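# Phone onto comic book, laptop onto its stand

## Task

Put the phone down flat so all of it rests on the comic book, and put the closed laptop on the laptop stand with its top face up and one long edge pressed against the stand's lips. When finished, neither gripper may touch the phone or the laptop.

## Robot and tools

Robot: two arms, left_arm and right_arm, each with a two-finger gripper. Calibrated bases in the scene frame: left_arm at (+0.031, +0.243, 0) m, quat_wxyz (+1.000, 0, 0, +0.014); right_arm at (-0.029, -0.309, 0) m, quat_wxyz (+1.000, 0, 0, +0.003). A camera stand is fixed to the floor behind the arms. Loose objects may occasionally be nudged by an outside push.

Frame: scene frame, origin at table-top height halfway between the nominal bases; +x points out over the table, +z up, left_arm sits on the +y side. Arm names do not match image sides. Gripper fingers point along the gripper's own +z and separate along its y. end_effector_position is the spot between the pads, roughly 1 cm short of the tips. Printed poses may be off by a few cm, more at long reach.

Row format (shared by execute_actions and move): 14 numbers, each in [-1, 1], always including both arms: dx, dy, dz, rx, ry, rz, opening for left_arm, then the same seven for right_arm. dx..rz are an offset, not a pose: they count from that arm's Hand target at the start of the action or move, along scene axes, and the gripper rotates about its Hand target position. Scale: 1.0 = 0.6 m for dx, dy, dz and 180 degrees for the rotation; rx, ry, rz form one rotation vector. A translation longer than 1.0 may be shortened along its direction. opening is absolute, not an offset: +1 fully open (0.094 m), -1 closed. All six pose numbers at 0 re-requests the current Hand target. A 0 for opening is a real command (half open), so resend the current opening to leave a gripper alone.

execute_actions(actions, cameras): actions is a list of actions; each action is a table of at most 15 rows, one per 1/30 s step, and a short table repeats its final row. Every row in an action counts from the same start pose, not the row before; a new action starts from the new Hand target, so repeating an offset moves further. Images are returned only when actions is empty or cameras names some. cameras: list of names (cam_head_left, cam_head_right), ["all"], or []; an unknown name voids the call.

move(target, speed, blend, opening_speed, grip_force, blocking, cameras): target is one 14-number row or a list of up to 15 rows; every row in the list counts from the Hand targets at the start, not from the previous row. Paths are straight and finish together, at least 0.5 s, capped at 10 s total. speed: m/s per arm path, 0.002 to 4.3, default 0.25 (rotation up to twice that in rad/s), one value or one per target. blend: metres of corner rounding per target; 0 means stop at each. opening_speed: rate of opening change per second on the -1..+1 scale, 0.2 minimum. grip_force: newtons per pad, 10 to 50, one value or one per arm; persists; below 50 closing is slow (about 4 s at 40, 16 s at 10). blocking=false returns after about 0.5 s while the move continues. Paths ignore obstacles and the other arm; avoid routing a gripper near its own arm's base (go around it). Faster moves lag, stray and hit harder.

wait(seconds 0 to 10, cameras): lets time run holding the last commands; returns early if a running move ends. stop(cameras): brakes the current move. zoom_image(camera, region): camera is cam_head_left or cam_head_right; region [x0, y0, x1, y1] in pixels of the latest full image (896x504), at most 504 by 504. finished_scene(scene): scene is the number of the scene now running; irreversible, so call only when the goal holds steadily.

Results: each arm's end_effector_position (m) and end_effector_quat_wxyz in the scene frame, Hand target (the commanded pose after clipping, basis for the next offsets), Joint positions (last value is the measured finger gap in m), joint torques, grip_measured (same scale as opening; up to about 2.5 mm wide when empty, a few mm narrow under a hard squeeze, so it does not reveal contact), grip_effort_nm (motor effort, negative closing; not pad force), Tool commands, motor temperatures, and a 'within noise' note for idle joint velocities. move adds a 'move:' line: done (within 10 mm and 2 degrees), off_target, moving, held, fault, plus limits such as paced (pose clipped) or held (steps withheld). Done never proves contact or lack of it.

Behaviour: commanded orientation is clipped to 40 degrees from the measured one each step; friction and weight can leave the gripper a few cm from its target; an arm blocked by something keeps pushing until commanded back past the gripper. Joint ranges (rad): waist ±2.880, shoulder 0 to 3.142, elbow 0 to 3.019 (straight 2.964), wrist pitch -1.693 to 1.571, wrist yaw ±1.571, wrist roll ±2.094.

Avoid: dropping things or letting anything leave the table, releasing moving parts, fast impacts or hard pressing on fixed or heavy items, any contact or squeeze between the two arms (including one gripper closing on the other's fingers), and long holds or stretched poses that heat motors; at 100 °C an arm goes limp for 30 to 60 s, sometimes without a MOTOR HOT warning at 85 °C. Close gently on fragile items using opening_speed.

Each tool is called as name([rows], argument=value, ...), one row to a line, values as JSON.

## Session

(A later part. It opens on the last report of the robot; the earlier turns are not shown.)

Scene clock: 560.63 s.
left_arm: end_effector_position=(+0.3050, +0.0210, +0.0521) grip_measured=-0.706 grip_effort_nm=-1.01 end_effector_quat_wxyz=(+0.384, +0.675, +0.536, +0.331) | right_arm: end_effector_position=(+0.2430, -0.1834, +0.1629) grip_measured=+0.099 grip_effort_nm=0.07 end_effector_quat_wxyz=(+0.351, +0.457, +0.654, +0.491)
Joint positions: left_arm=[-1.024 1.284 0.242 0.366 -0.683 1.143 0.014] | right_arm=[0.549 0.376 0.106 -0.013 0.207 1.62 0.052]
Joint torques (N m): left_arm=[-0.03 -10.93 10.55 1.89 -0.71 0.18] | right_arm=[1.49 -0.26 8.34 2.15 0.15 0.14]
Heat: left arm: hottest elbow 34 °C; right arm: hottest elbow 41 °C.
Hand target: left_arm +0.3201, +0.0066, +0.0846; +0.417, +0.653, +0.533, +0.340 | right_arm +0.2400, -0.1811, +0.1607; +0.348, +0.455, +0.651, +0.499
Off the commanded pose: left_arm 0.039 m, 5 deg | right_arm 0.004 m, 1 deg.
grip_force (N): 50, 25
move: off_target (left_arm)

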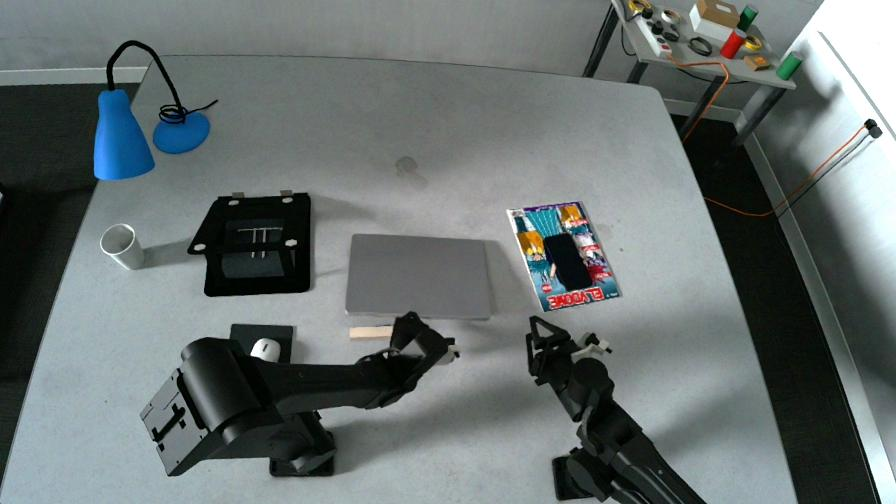

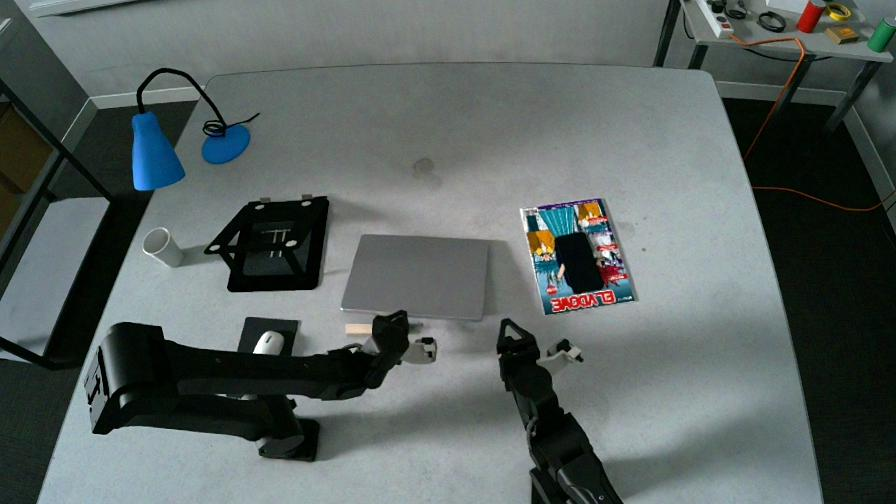

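move([
  [0,0,0,0,0,0,-0.95,0.01,0.102,-0.0,0,0,0,0.1],
  [0,0,0,0,0,0,-0.95,0.01,0.102,-0.2,0,0,0,0.1],
], cameras=["all"], speed=0.15)

zoom_image(camera="cam_head_left", region=[380, 240, 540, 400])

zoom_image(camera="cam_head_right", region=[380, 240, 540, 400])

Scene clock: 567.63 s.
left_arm: end_effector_position=(+0.3050, +0.0210, +0.0521) grip_measured=-0.706 grip_effort_nm=-1.01 end_effector_quat_wxyz=(+0.384, +0.675, +0.536, +0.331) | right_arm: end_effector_position=(+0.2510, -0.1183, +0.0440) grip_measured=+0.099 grip_effort_nm=0.07 end_effector_quat_wxyz=(+0.349, +0.459, +0.644, +0.502)
Joint positions: left_arm=[-1.024 1.284 0.242 0.366 -0.683 1.143 0.014] | right_arm=[0.833 1.78 0.059 1.433 0.476 1.718 0.052]
Joint torques (N m): left_arm=[-0.79 -10.52 10.1 2.04 -0.74 0.21] | right_arm=[1.03 -6.89 -0.77 2 0.14 0.01]
Heat: left arm: hottest elbow 34 °C; right arm: hottest elbow 41 °C.
Hand target: left_arm +0.3201, +0.0066, +0.0846; +0.417, +0.653, +0.533, +0.340 | right_arm +0.2460, -0.1200, +0.0406; +0.348, +0.455, +0.651, +0.498
Off the commanded pose: left_arm 0.039 m, 5 deg | right_arm 0.006 m, 1 deg.
grip_force (N): 50, 25
move: off_target (left_arm)

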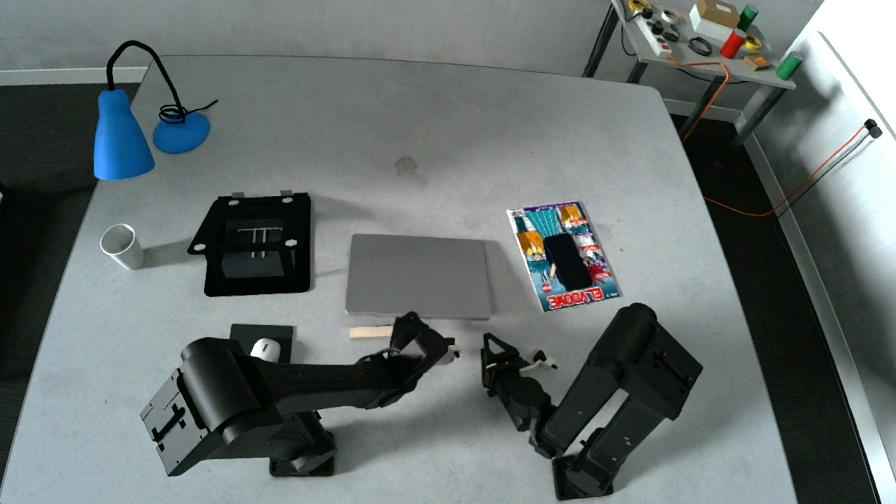

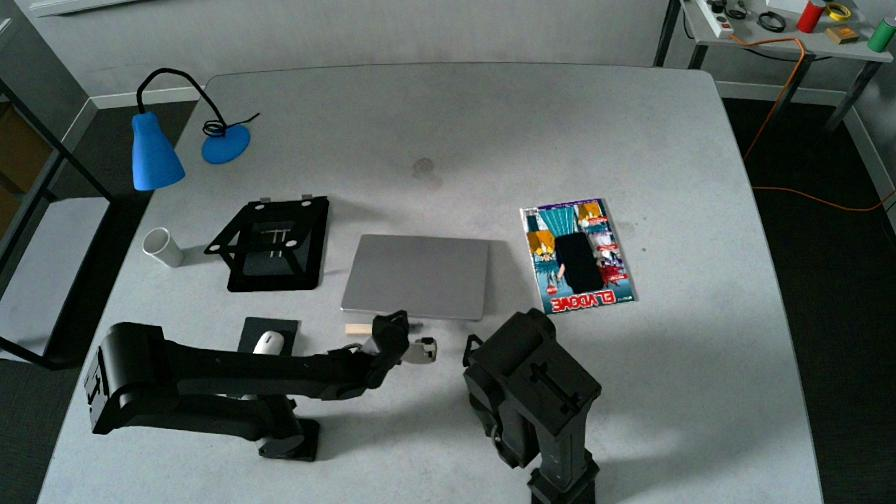

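Scaled by 3.150.

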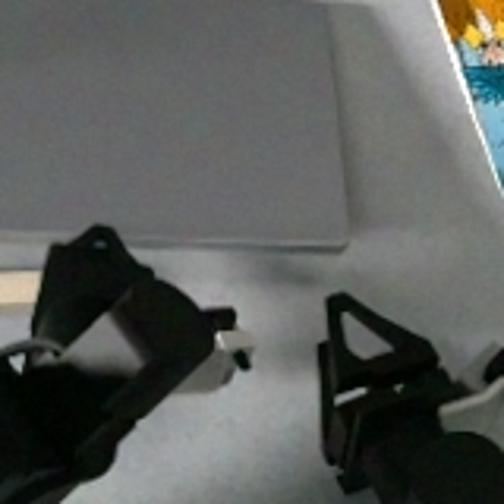

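Scaled by 3.150.

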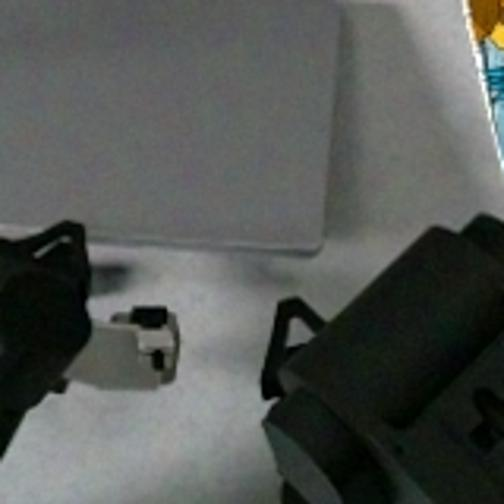

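move([
  [0,0,0,0,0,0,-0.95,0.0,0.0,-0.017,0,0,0,0.1],
  [0,0,0,0,0,0,-0.95,0.125,0.045,-0.017,0,0,0,0.1],
], cameras=["all"], speed=0.06)

zoom_image(camera="cam_head_left", region=[380, 220, 540, 380])

zoom_image(camera="cam_head_right", region=[380, 220, 540, 380])

Scene clock: 576.00 s.
left_arm: end_effector_position=(+0.3050, +0.0210, +0.0521) grip_measured=-0.706 grip_effort_nm=-1.01 end_effector_quat_wxyz=(+0.384, +0.675, +0.536, +0.331) | right_arm: end_effector_position=(+0.3143, -0.0927, +0.0344) grip_measured=+0.099 grip_effort_nm=0.07 end_effector_quat_wxyz=(+0.350, +0.449, +0.650, +0.504)
Joint positions: left_arm=[-1.024 1.284 0.242 0.366 -0.683 1.143 0.014] | right_arm=[0.701 1.832 0.225 1.341 0.335 1.657 0.052]
Joint torques (N m): left_arm=[-0.97 -10.64 10.3 1.96 -0.71 0.28] | right_arm=[-0.32 -10.46 2.19 0.58 -0.07 0.12]
Heat: left arm: hottest elbow 35 °C; right arm: hottest elbow 39 °C.
Hand target: left_arm +0.3201, +0.0066, +0.0846; +0.417, +0.653, +0.533, +0.340 | right_arm +0.3211, -0.0929, +0.0305; +0.348, +0.455, +0.651, +0.498
Off the commanded pose: left_arm 0.039 m, 5 deg | right_arm 0.008 m, 1 deg.
grip_force (N): 50, 25
move: off_target (left_arm)

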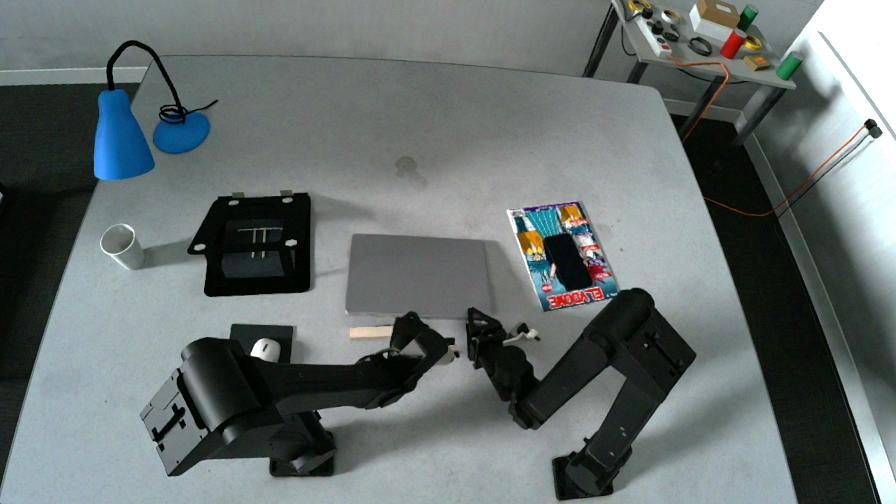

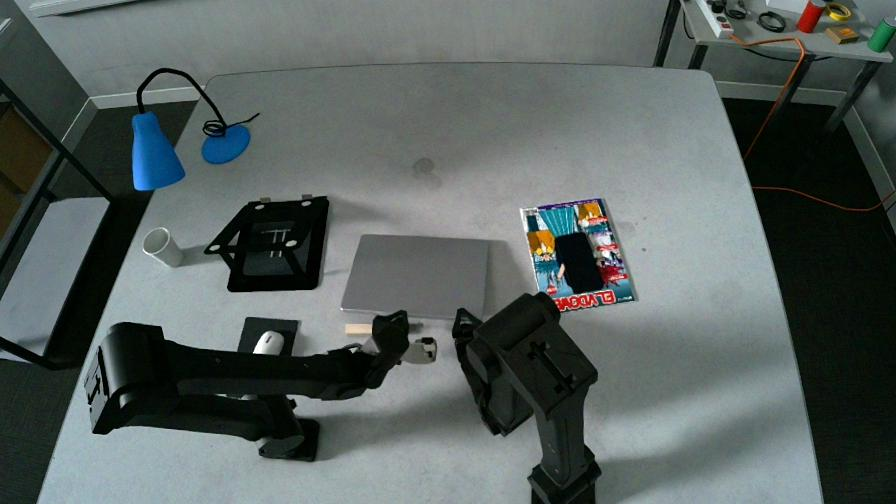

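Scaled by 3.150.

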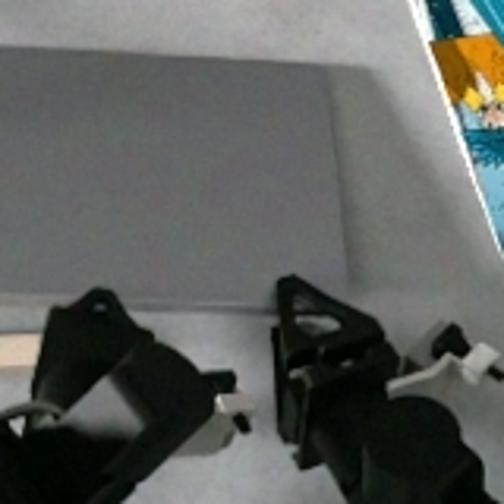

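Scaled by 3.150.

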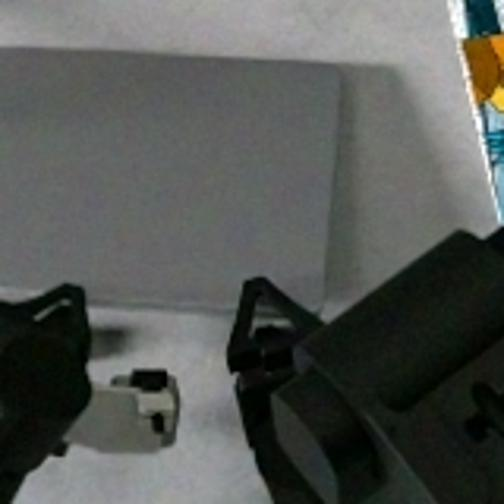

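move([
  [0,0,0,0,0,0,-0.95,0.03,0.0,0.0,0,0,0,0.1],
  [0,0,0,0,0,0,-0.95,0.03,0.0,0.0,0,0,0,-0.9],
], cameras=["all"], speed=0.06, opening_speed=0.3, grip_force=[50,45])

zoom_image(camera="cam_head_left", region=[380, 220, 540, 380])

zoom_image(camera="cam_head_right", region=[380, 220, 540, 380])

Scene clock: 584.70 s.
left_arm: end_effector_position=(+0.3043, +0.0215, +0.0506) grip_measured=-0.709 grip_effort_nm=-1.01 end_effector_quat_wxyz=(+0.381, +0.678, +0.535, +0.330) | right_arm: end_effector_position=(+0.3330, -0.0908, +0.0379) grip_measured=-0.606 grip_effort_nm=-0.94 end_effector_quat_wxyz=(+0.342, +0.456, +0.642, +0.513)
Joint positions: left_arm=[-1.023 1.283 0.242 0.356 -0.678 1.143 0.014] | right_arm=[0.656 1.823 0.264 1.306 0.287 1.673 0.019]
Joint torques (N m): left_arm=[-1.03 -9.82 10.22 2.3 -0.91 0.26] | right_arm=[-0.38 -9.99 2.5 0.79 0.09 -0.12]
Heat: left arm: hottest elbow 35 °C; right arm: hottest elbow 38 °C.
Hand target: left_arm +0.3201, +0.0066, +0.0845; +0.417, +0.653, +0.533, +0.340 | right_arm +0.3391, -0.0929, +0.0305; +0.348, +0.455, +0.651, +0.499
Off the commanded pose: left_arm 0.040 m, 5 deg | right_arm 0.010 m, 2 deg.
grip_force (N): 50, 45
move: off_target (left_arm)

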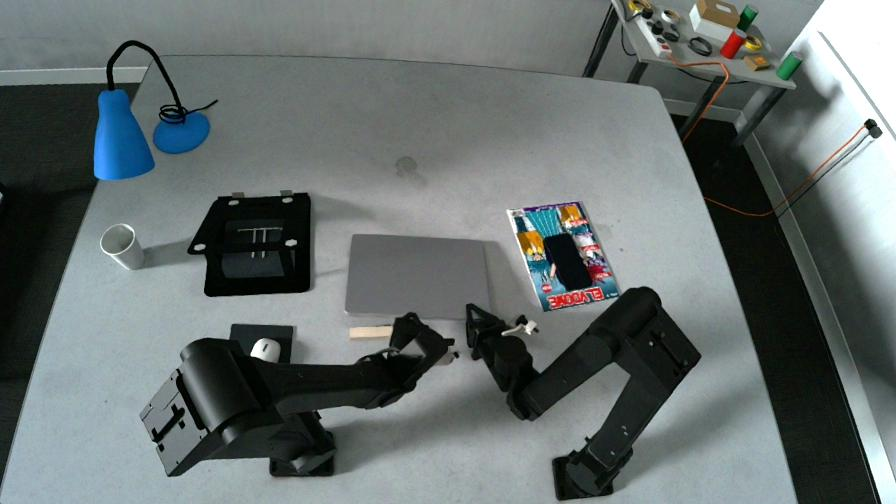

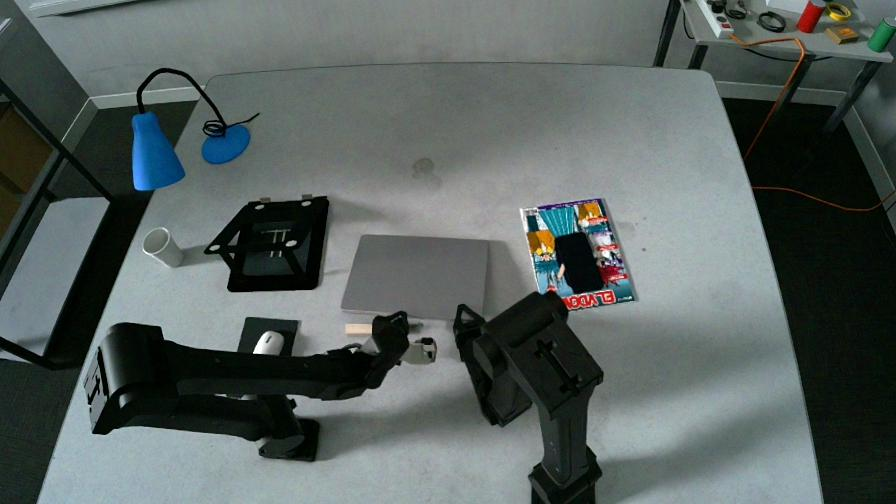

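Scaled by 3.150.

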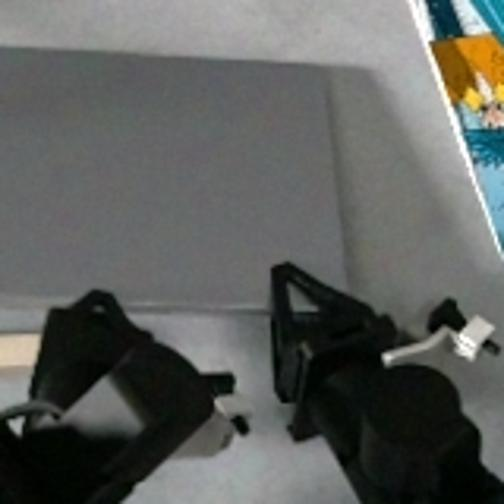

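Scaled by 3.150.

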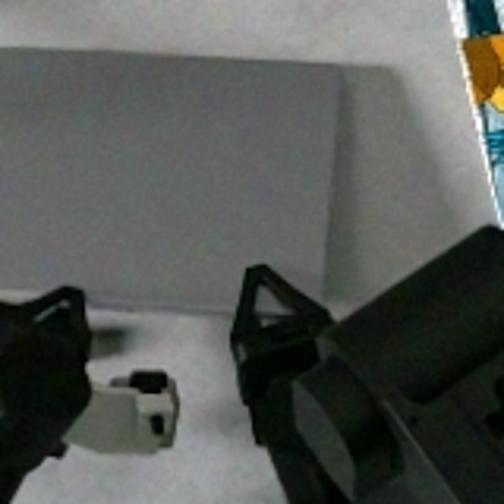

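move(target=[0,0,0,0,0,0,-0.95,-0.01,0.0,0.09,0,0,0,-0.9], cameras=["all"], speed=0.06)

zoom_image(camera="cam_head_left", region=[340, 220, 540, 380])

zoom_image(camera="cam_head_right", region=[340, 220, 540, 380])

Scene clock: 589.27 s.
left_arm: end_effector_position=(+0.3069, +0.0196, +0.0664) grip_measured=-0.709 grip_effort_nm=-1.00 end_effector_quat_wxyz=(+0.401, +0.664, +0.538, +0.331) | right_arm: end_effector_position=(+0.3320, -0.0933, +0.0641) grip_measured=-0.609 grip_effort_nm=-0.95 end_effector_quat_wxyz=(+0.333, +0.469, +0.658, +0.486)
Joint positions: left_arm=[-1.023 1.236 0.242 0.359 -0.687 1.143 0.014] | right_arm=[0.656 1.566 0.264 0.976 0.295 1.688 0.018]
Joint torques (N m): left_arm=[-1.14 -6.59 10.8 2.11 -0.58 0.24] | right_arm=[0.62 -13.68 3.21 1.62 0.33 -0.22]
Heat: left arm: hottest elbow 35 °C; right arm: hottest elbow 37 °C.
Hand target: left_arm +0.3201, +0.0065, +0.0846; +0.417, +0.653, +0.533, +0.339 | right_arm +0.3330, -0.0930, +0.0843; +0.348, +0.455, +0.651, +0.498
Off the commanded pose: left_arm 0.026 m, 2 deg | right_arm 0.020 m, 3 deg.
grip_force (N): 50, 45
move: off_target (left_arm, right_arm)

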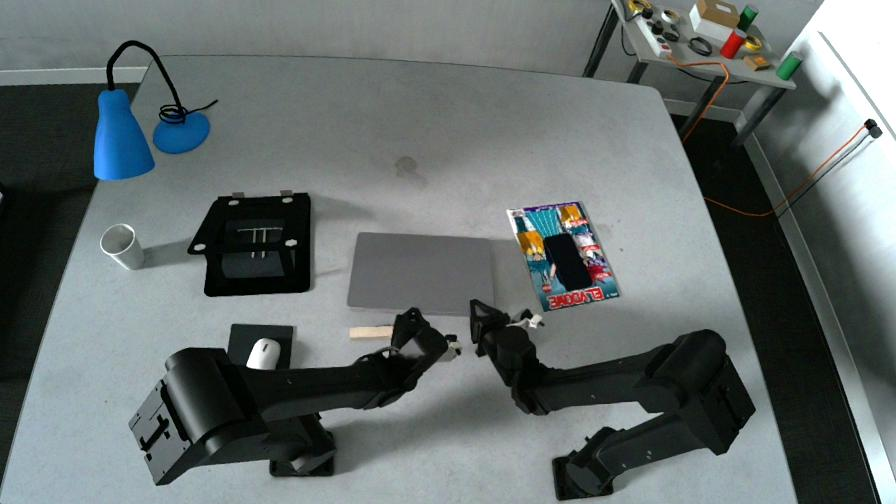

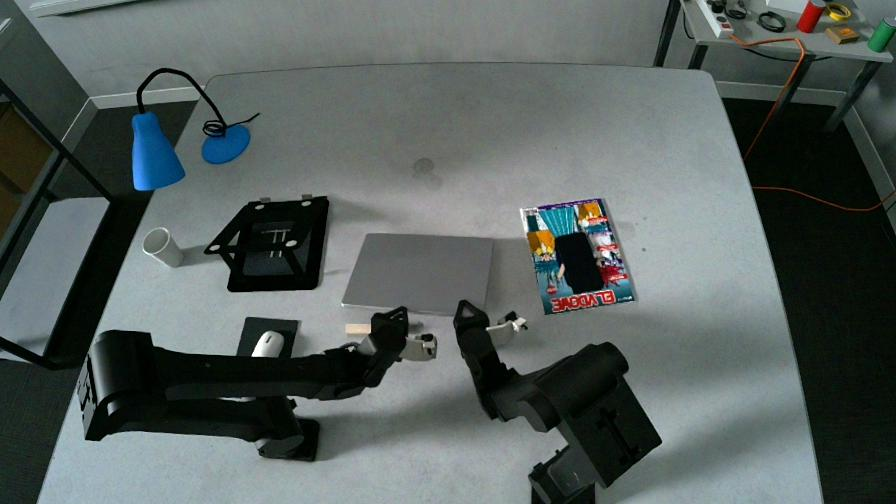

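Scaled by 2.520.

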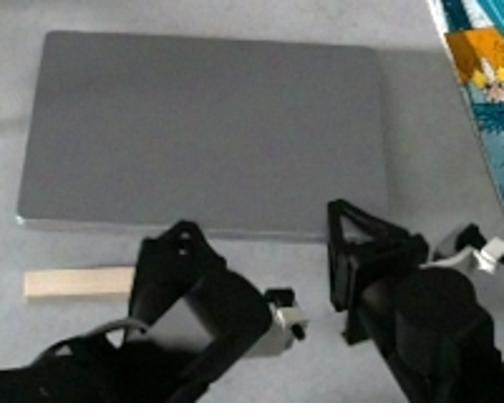

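Scaled by 2.520.

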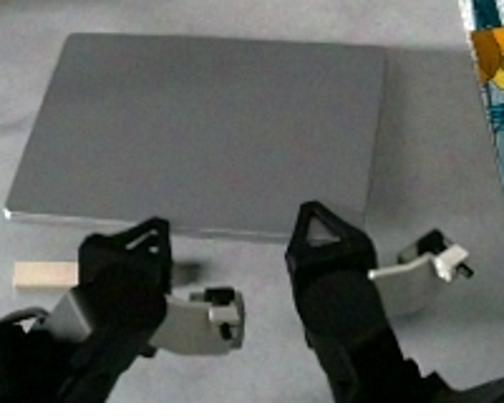

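move([
  [0,0,0,0,0,0,-0.5,0,0,0,0,0,0,-0.9],
  [0.055,-0.012,-0.018,0,0,0,-0.5,0,0,0,0,0,0,-0.9],
  [0.055,-0.012,-0.018,0,0,0,-0.95,0,0,0,0,0,0,-0.9],
], cameras=["all"], speed=0.06, opening_speed=0.4)

zoom_image(camera="cam_head_left", region=[340, 220, 540, 380])

zoom_image(camera="cam_head_right", region=[340, 220, 540, 380])

Scene clock: 599.90 s.
left_arm: end_effector_position=(+0.3269, +0.0132, +0.0627) grip_measured=-0.585 grip_effort_nm=-1.00 end_effector_quat_wxyz=(+0.410, +0.665, +0.528, +0.332) | right_arm: end_effector_position=(+0.3341, -0.0985, +0.0649) grip_measured=-0.611 grip_effort_nm=-0.95 end_effector_quat_wxyz=(+0.336, +0.480, +0.650, +0.483)
Joint positions: left_arm=[-0.963 1.325 0.26 0.485 -0.629 1.213 0.019] | right_arm=[0.65 1.559 0.264 0.965 0.313 1.703 0.018]
Joint torques (N m): left_arm=[1.26 -5.19 12.52 1.59 0.06 0.19] | right_arm=[1.08 -13.22 3.22 1.99 -0.24 -0.35]
Heat: left arm: hottest elbow 35 °C; right arm: hottest elbow 36 °C.
Hand target: left_arm +0.3530, -0.0006, +0.0737; +0.417, +0.653, +0.533, +0.339 | right_arm +0.3330, -0.0930, +0.0844; +0.348, +0.455, +0.651, +0.498
Off the commanded pose: left_arm 0.032 m, 2 deg | right_arm 0.020 m, 4 deg.
grip_force (N): 50, 45
move: off_target (left_arm, right_arm); target 3's new opening was sent with left_arm's hand 0.035 m and 2 deg from that target

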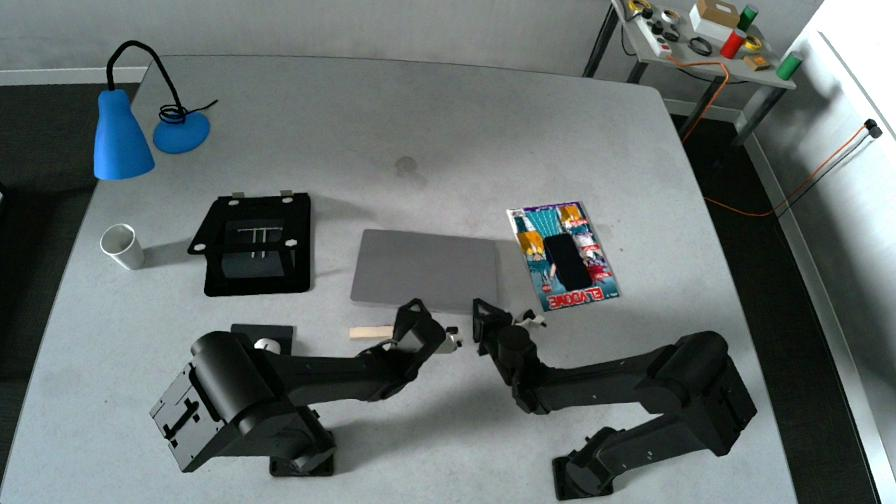

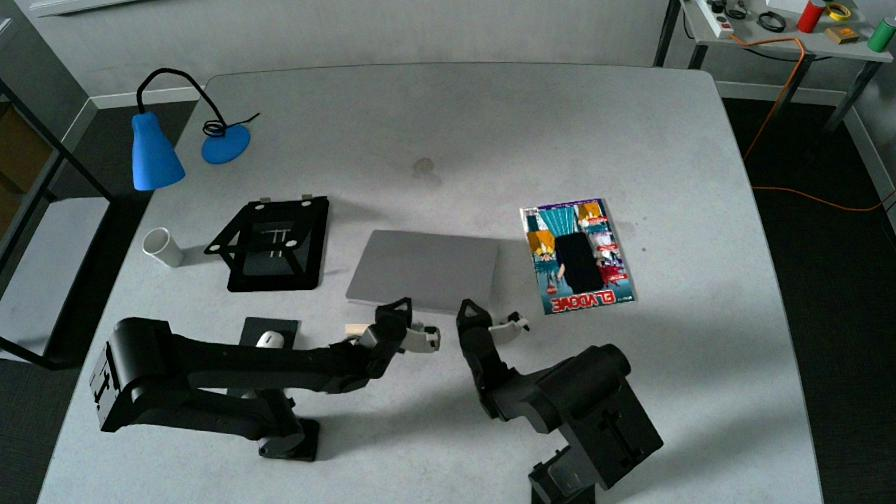

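Scaled by 2.520.

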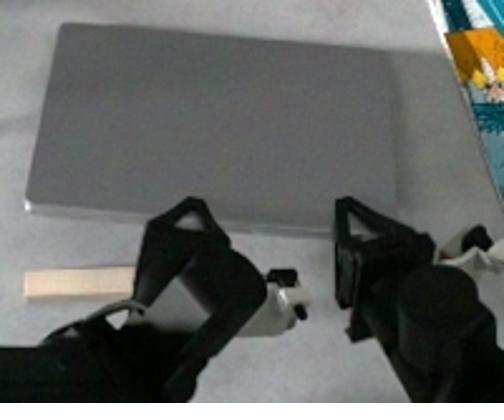

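Scaled by 2.520.

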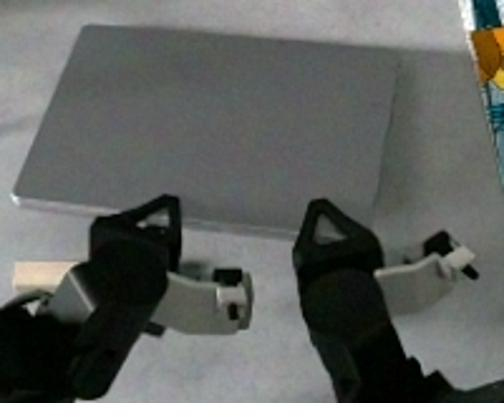

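move([
  [0,0,0,0,0,0,-0.95,0,0,-0.03,0,0,0,-0.9],
  [0,0,0,0,0,0,-0.95,0,0,-0.03,0,0,0,0.0],
  [0,0,0,0,0,0,-0.95,-0.15,-0.055,-0.03,0,0,0,0],
  [0,0,0,0,0,0,-0.95,-0.1,-0.3,0.1,0,0,0,0],
], cameras=["all"], speed=0.12, blend=[0,0,0.02,0])

zoom_image(camera="cam_head_left", region=[340, 220, 540, 380])

zoom_image(camera="cam_head_right", region=[340, 220, 540, 380])

Scene clock: 607.40 s.
left_arm: end_effector_position=(+0.3283, +0.0143, +0.0544) grip_measured=-0.591 grip_effort_nm=-1.00 end_effector_quat_wxyz=(+0.401, +0.671, +0.529, +0.330) | right_arm: end_effector_position=(+0.2532, -0.1320, +0.0617) grip_measured=-0.001 grip_effort_nm=0.07 end_effector_quat_wxyz=(+0.351, +0.455, +0.658, +0.487)
Joint positions: left_arm=[-0.954 1.351 0.265 0.485 -0.617 1.214 0.019] | right_arm=[0.771 1.502 0.036 1.155 0.417 1.681 0.047]
Joint torques (N m): left_arm=[0.56 -7.18 12.08 1.78 -0.39 0.14] | right_arm=[0.56 -4.84 3.03 1.44 0.12 0.08]
Heat: left arm: hottest elbow 35 °C; right arm: hottest elbow 35 °C.
Hand target: left_arm +0.3531, -0.0006, +0.0738; +0.417, +0.653, +0.533, +0.340 | right_arm +0.2563, -0.1289, +0.0596; +0.350, +0.456, +0.659, +0.485 (not the last commanded pose)
Off the commanded pose: left_arm 0.035 m, 3 deg | right_arm 0.165 m, 2 deg.
grip_force (N): 50, 45
move: held (right_arm; a check stopped the path), off_target (left_arm); path passed 2 of 4 targets; target 2's new opening was sent with right_arm's hand 0.011 m and 4 deg from that target; limits=held
pose unreachable (right arm): on one or more control steps of this call, first in action 0 (counted from 0), this arm could not follow its commanded pose, so it was not sent that pose on those steps. It may still have moved: this result reports where it is.
cause: moving toward the commanded pose would bring two parts of the arm too close to each other (its shoulder (the part past joint 1) and its forearm (the part past joint 3), with joints 2 (shoulder) and 3 (elbow) between them, 16 mm apart when it was first held).

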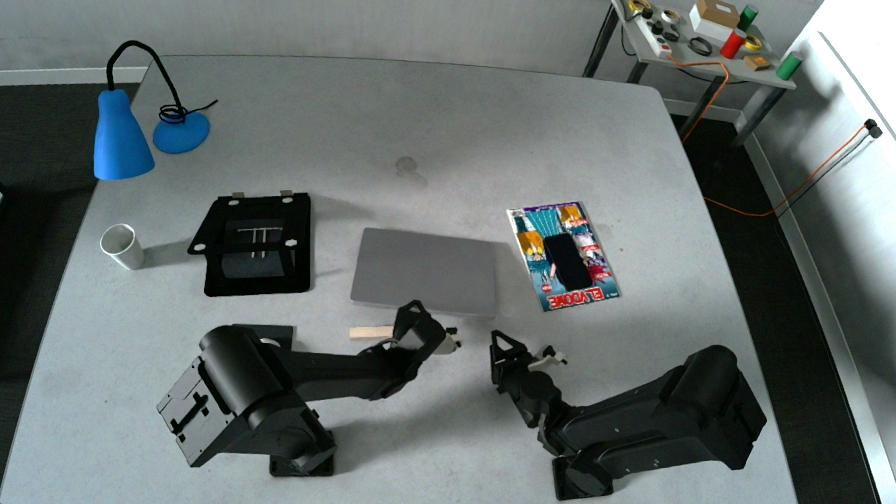

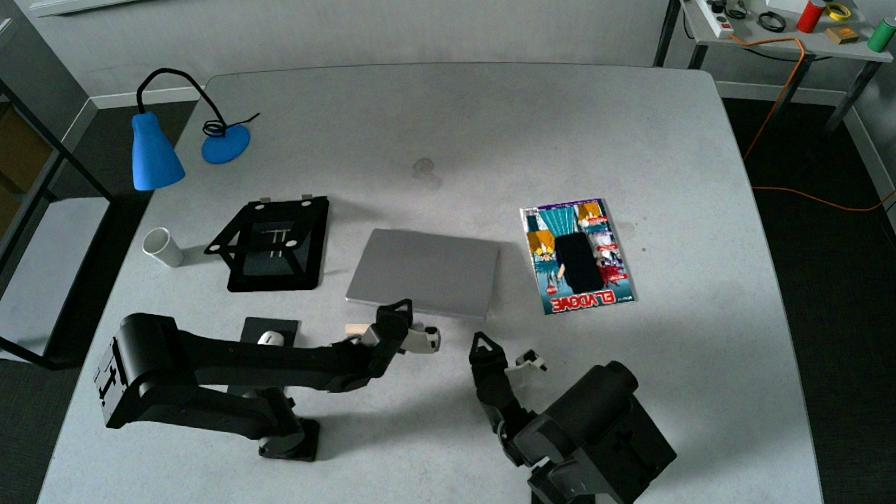

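Scaled by 2.520.

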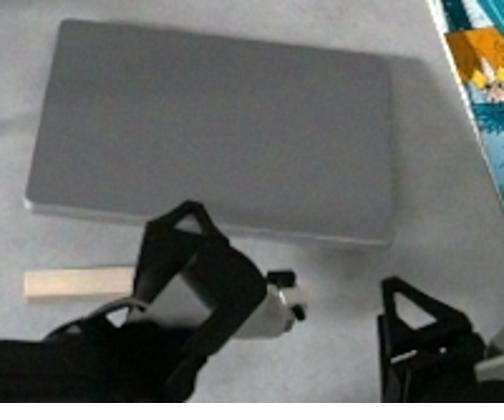

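Scaled by 2.520.

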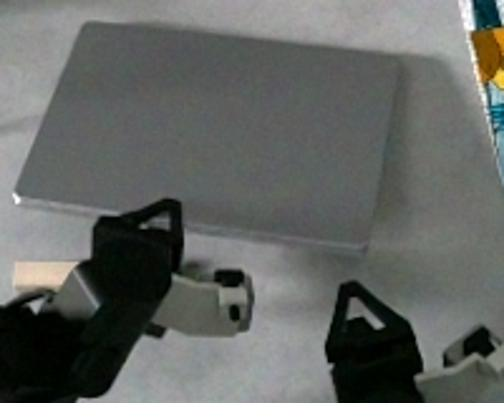

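move([
  [0,0,0.0,0,0,0,-0.95,0.1,-0.12,0.2,0,0,0,0],
  [0,0,0.17,0,0,0,-0.95,0.1,-0.25,0.3,0,0,0,0],
], cameras=["all"], speed=0.12, blend=[0.02,0])

zoom_image(camera="cam_head_left", region=[340, 200, 540, 380])

zoom_image(camera="cam_head_right", region=[340, 200, 540, 380])

Scene clock: 612.93 s.
left_arm: end_effector_position=(+0.3220, +0.0326, +0.1058) grip_measured=-0.622 grip_effort_nm=-1.00 end_effector_quat_wxyz=(+0.355, +0.690, +0.538, +0.329) | right_arm: end_effector_position=(+0.3030, -0.2733, +0.2001) grip_measured=-0.001 grip_effort_nm=0.07 end_effector_quat_wxyz=(+0.324, +0.471, +0.669, +0.476)
Joint positions: left_arm=[-0.935 1.036 0.341 -0.012 -0.613 1.2 0.018] | right_arm=[-0.123 0.594 0.296 -0.086 -0.447 1.414 0.047]
Joint torques (N m): left_arm=[-1.26 -9.23 19.66 1.99 -0.7 0.22] | right_arm=[-0.38 -2.2 14.22 1.02 -0.12 0.02]
Heat: left arm: hottest elbow 36 °C; right arm: hottest elbow 36 °C.
Hand target: left_arm +0.3531, -0.0005, +0.1758; +0.417, +0.653, +0.533, +0.340 | right_arm +0.3163, -0.2789, +0.2397; +0.351, +0.455, +0.659, +0.485
Off the commanded pose: left_arm 0.084 m, 8 deg | right_arm 0.042 m, 4 deg.
grip_force (N): 50, 45
move: off_target (left_arm, right_arm)

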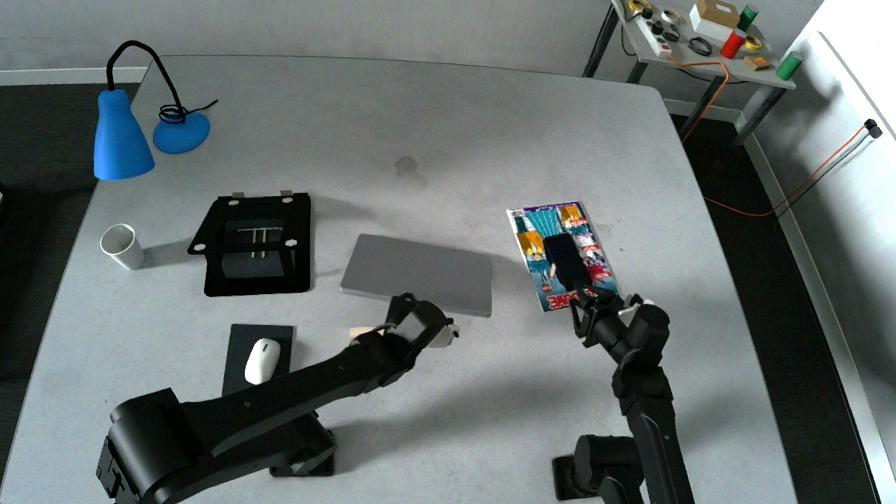

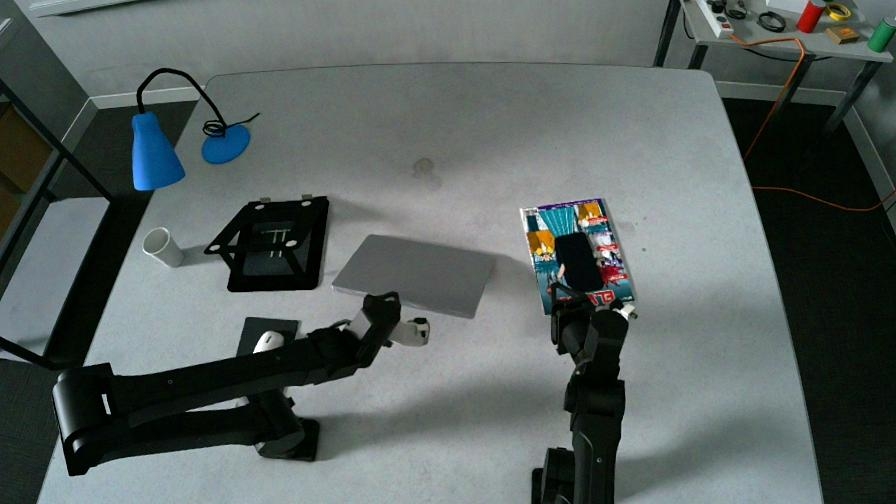

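Scaled by 2.520.

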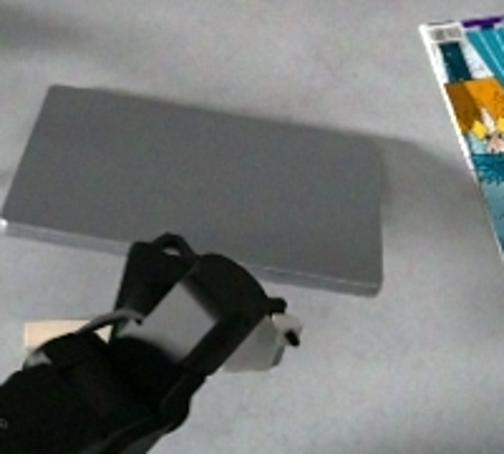

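Scaled by 2.520.

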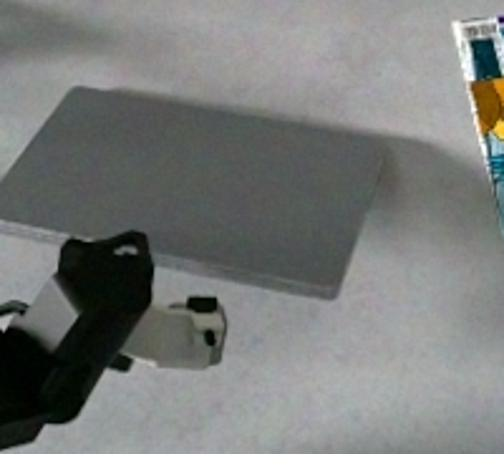

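move(target=[0.03,0.06,0.2,0,0,0.04,-0.95,0,-0.1,0.0,0,0,0,0], cameras=["all"], speed=0.12)

zoom_image(camera="cam_head_left", region=[320, 180, 540, 380])

zoom_image(camera="cam_head_right", region=[300, 180, 520, 380])

Scene clock: 627.47 s.
left_arm: end_effector_position=(+0.3232, +0.0685, +0.1657) grip_measured=-0.639 grip_effort_nm=-1.00 end_effector_quat_wxyz=(+0.276, +0.702, +0.559, +0.344) | right_arm: end_effector_position=(+0.3018, -0.3288, +0.2074) grip_measured=-0.001 grip_effort_nm=0.07 end_effector_quat_wxyz=(+0.328, +0.468, +0.663, +0.484)
Joint positions: left_arm=[-0.87 0.861 0.502 -0.497 -0.63 1.196 0.017] | right_arm=[-0.418 0.656 0.332 -0.11 -0.725 1.291 0.047]
Joint torques (N m): left_arm=[-0.56 -10.17 27.51 2.86 -1.66 -0.06] | right_arm=[-0.32 -1.32 14.09 1.07 -0.21 0.04]
Heat: left arm: hottest elbow 39 °C; right arm: hottest elbow 42 °C.
Hand target: left_arm +0.3711, +0.0353, +0.2958; +0.395, +0.619, +0.572, +0.365 | right_arm +0.3162, -0.3388, +0.2396; +0.350, +0.456, +0.659, +0.485
Off the commanded pose: left_arm 0.143 m, 17 deg | right_arm 0.037 m, 3 deg.
grip_force (N): 50, 45
move: off_target (left_arm, right_arm)

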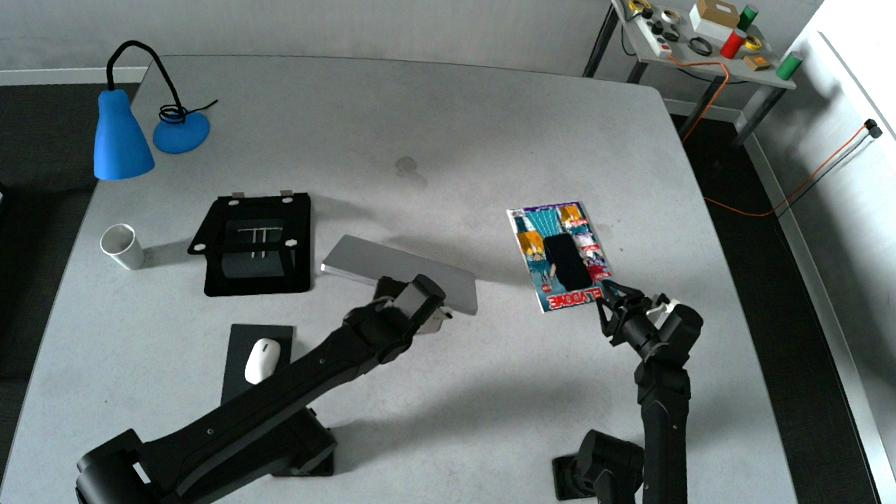

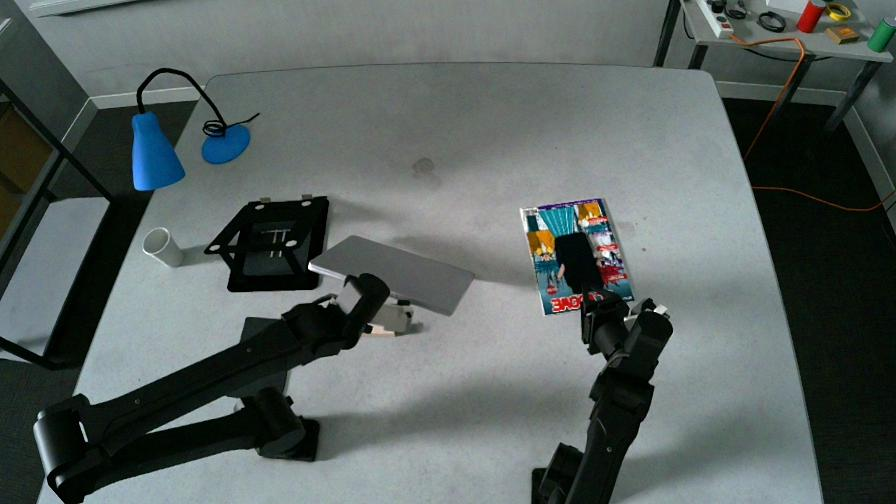

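Scaled by 2.291.

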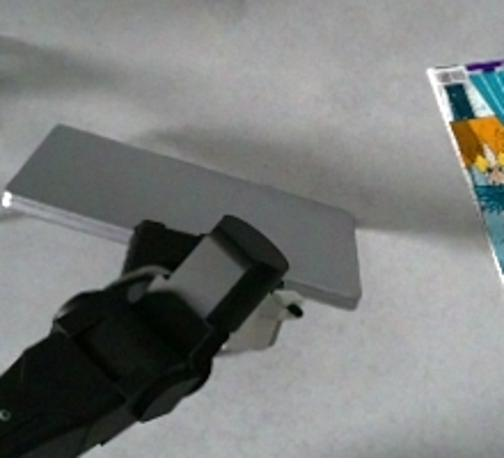

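Scaled by 2.291.

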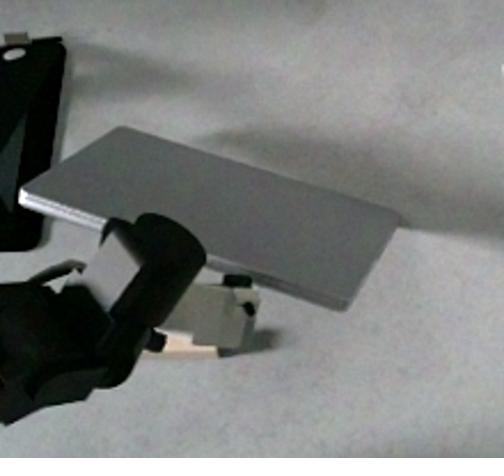

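move(target=[0.13,0.06,0.09,0,0,0.0,-0.95,0,0,0.0,0,0,0,0], cameras=["all"], speed=0.12)

zoom_image(camera="cam_head_left", region=[300, 160, 520, 360])

zoom_image(camera="cam_head_right", region=[300, 160, 520, 360])

Scene clock: 636.17 s.
left_arm: end_effector_position=(+0.3762, +0.1033, +0.1934) grip_measured=-0.639 grip_effort_nm=-1.00 end_effector_quat_wxyz=(+0.249, +0.715, +0.573, +0.314) | right_arm: end_effector_position=(+0.3018, -0.3288, +0.2074) grip_measured=-0.001 grip_effort_nm=0.07 end_effector_quat_wxyz=(+0.328, +0.467, +0.663, +0.484)
Joint positions: left_arm=[-0.599 0.906 0.63 -0.557 -0.411 1.38 0.017] | right_arm=[-0.418 0.656 0.332 -0.11 -0.725 1.29 0.047]
Joint torques (N m): left_arm=[-0.21 -10.75 -25.4 4.18 -0.78 -0.25] | right_arm=[-0.32 -1.32 14.11 1.06 -0.21 0.02]
Motor temperatures (°C): left_arm=[23 27 43 24 30 24 30] | right_arm=[26 33 42 25 24 23 26]
Heat: left arm: hottest elbow 43 °C; right arm: hottest elbow 42 °C.
Hand target: left_arm +0.4490, +0.0714, +0.3496; +0.395, +0.619, +0.573, +0.365 | right_arm +0.3162, -0.3388, +0.2396; +0.350, +0.455, +0.659, +0.485
Off the commanded pose: left_arm 0.175 m, 21 deg | right_arm 0.037 m, 3 deg.
grip_force (N): 50, 45
move: off_target (left_arm, right_arm)

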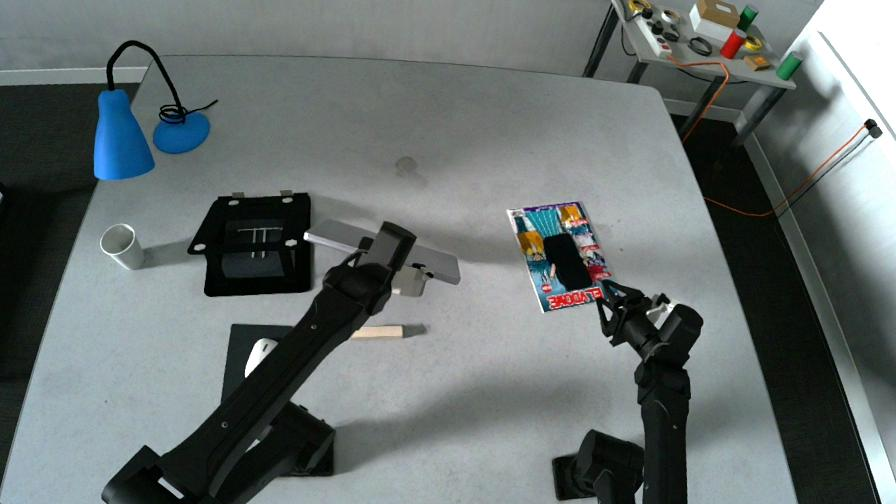

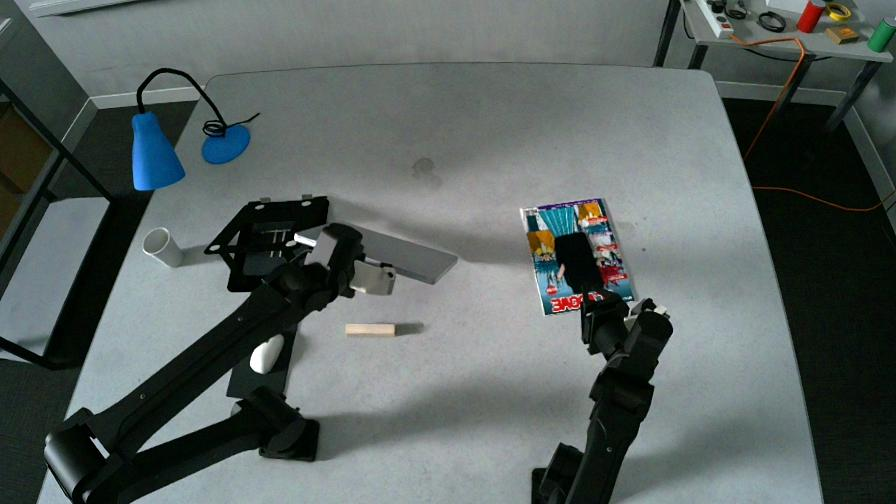

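Scaled by 2.291.

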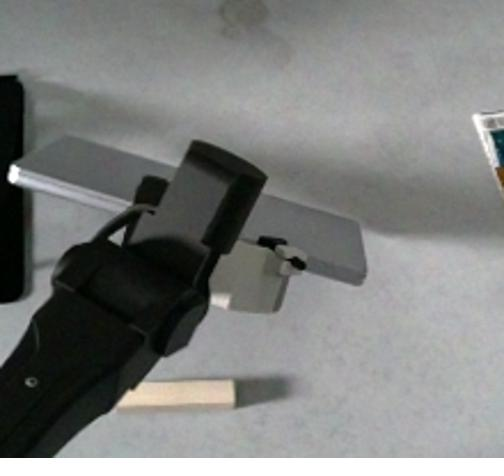

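Scaled by 2.291.

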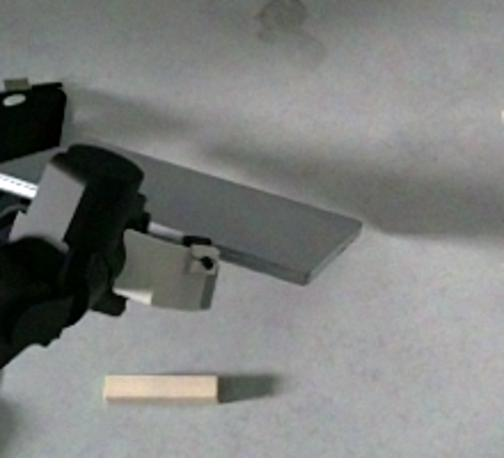

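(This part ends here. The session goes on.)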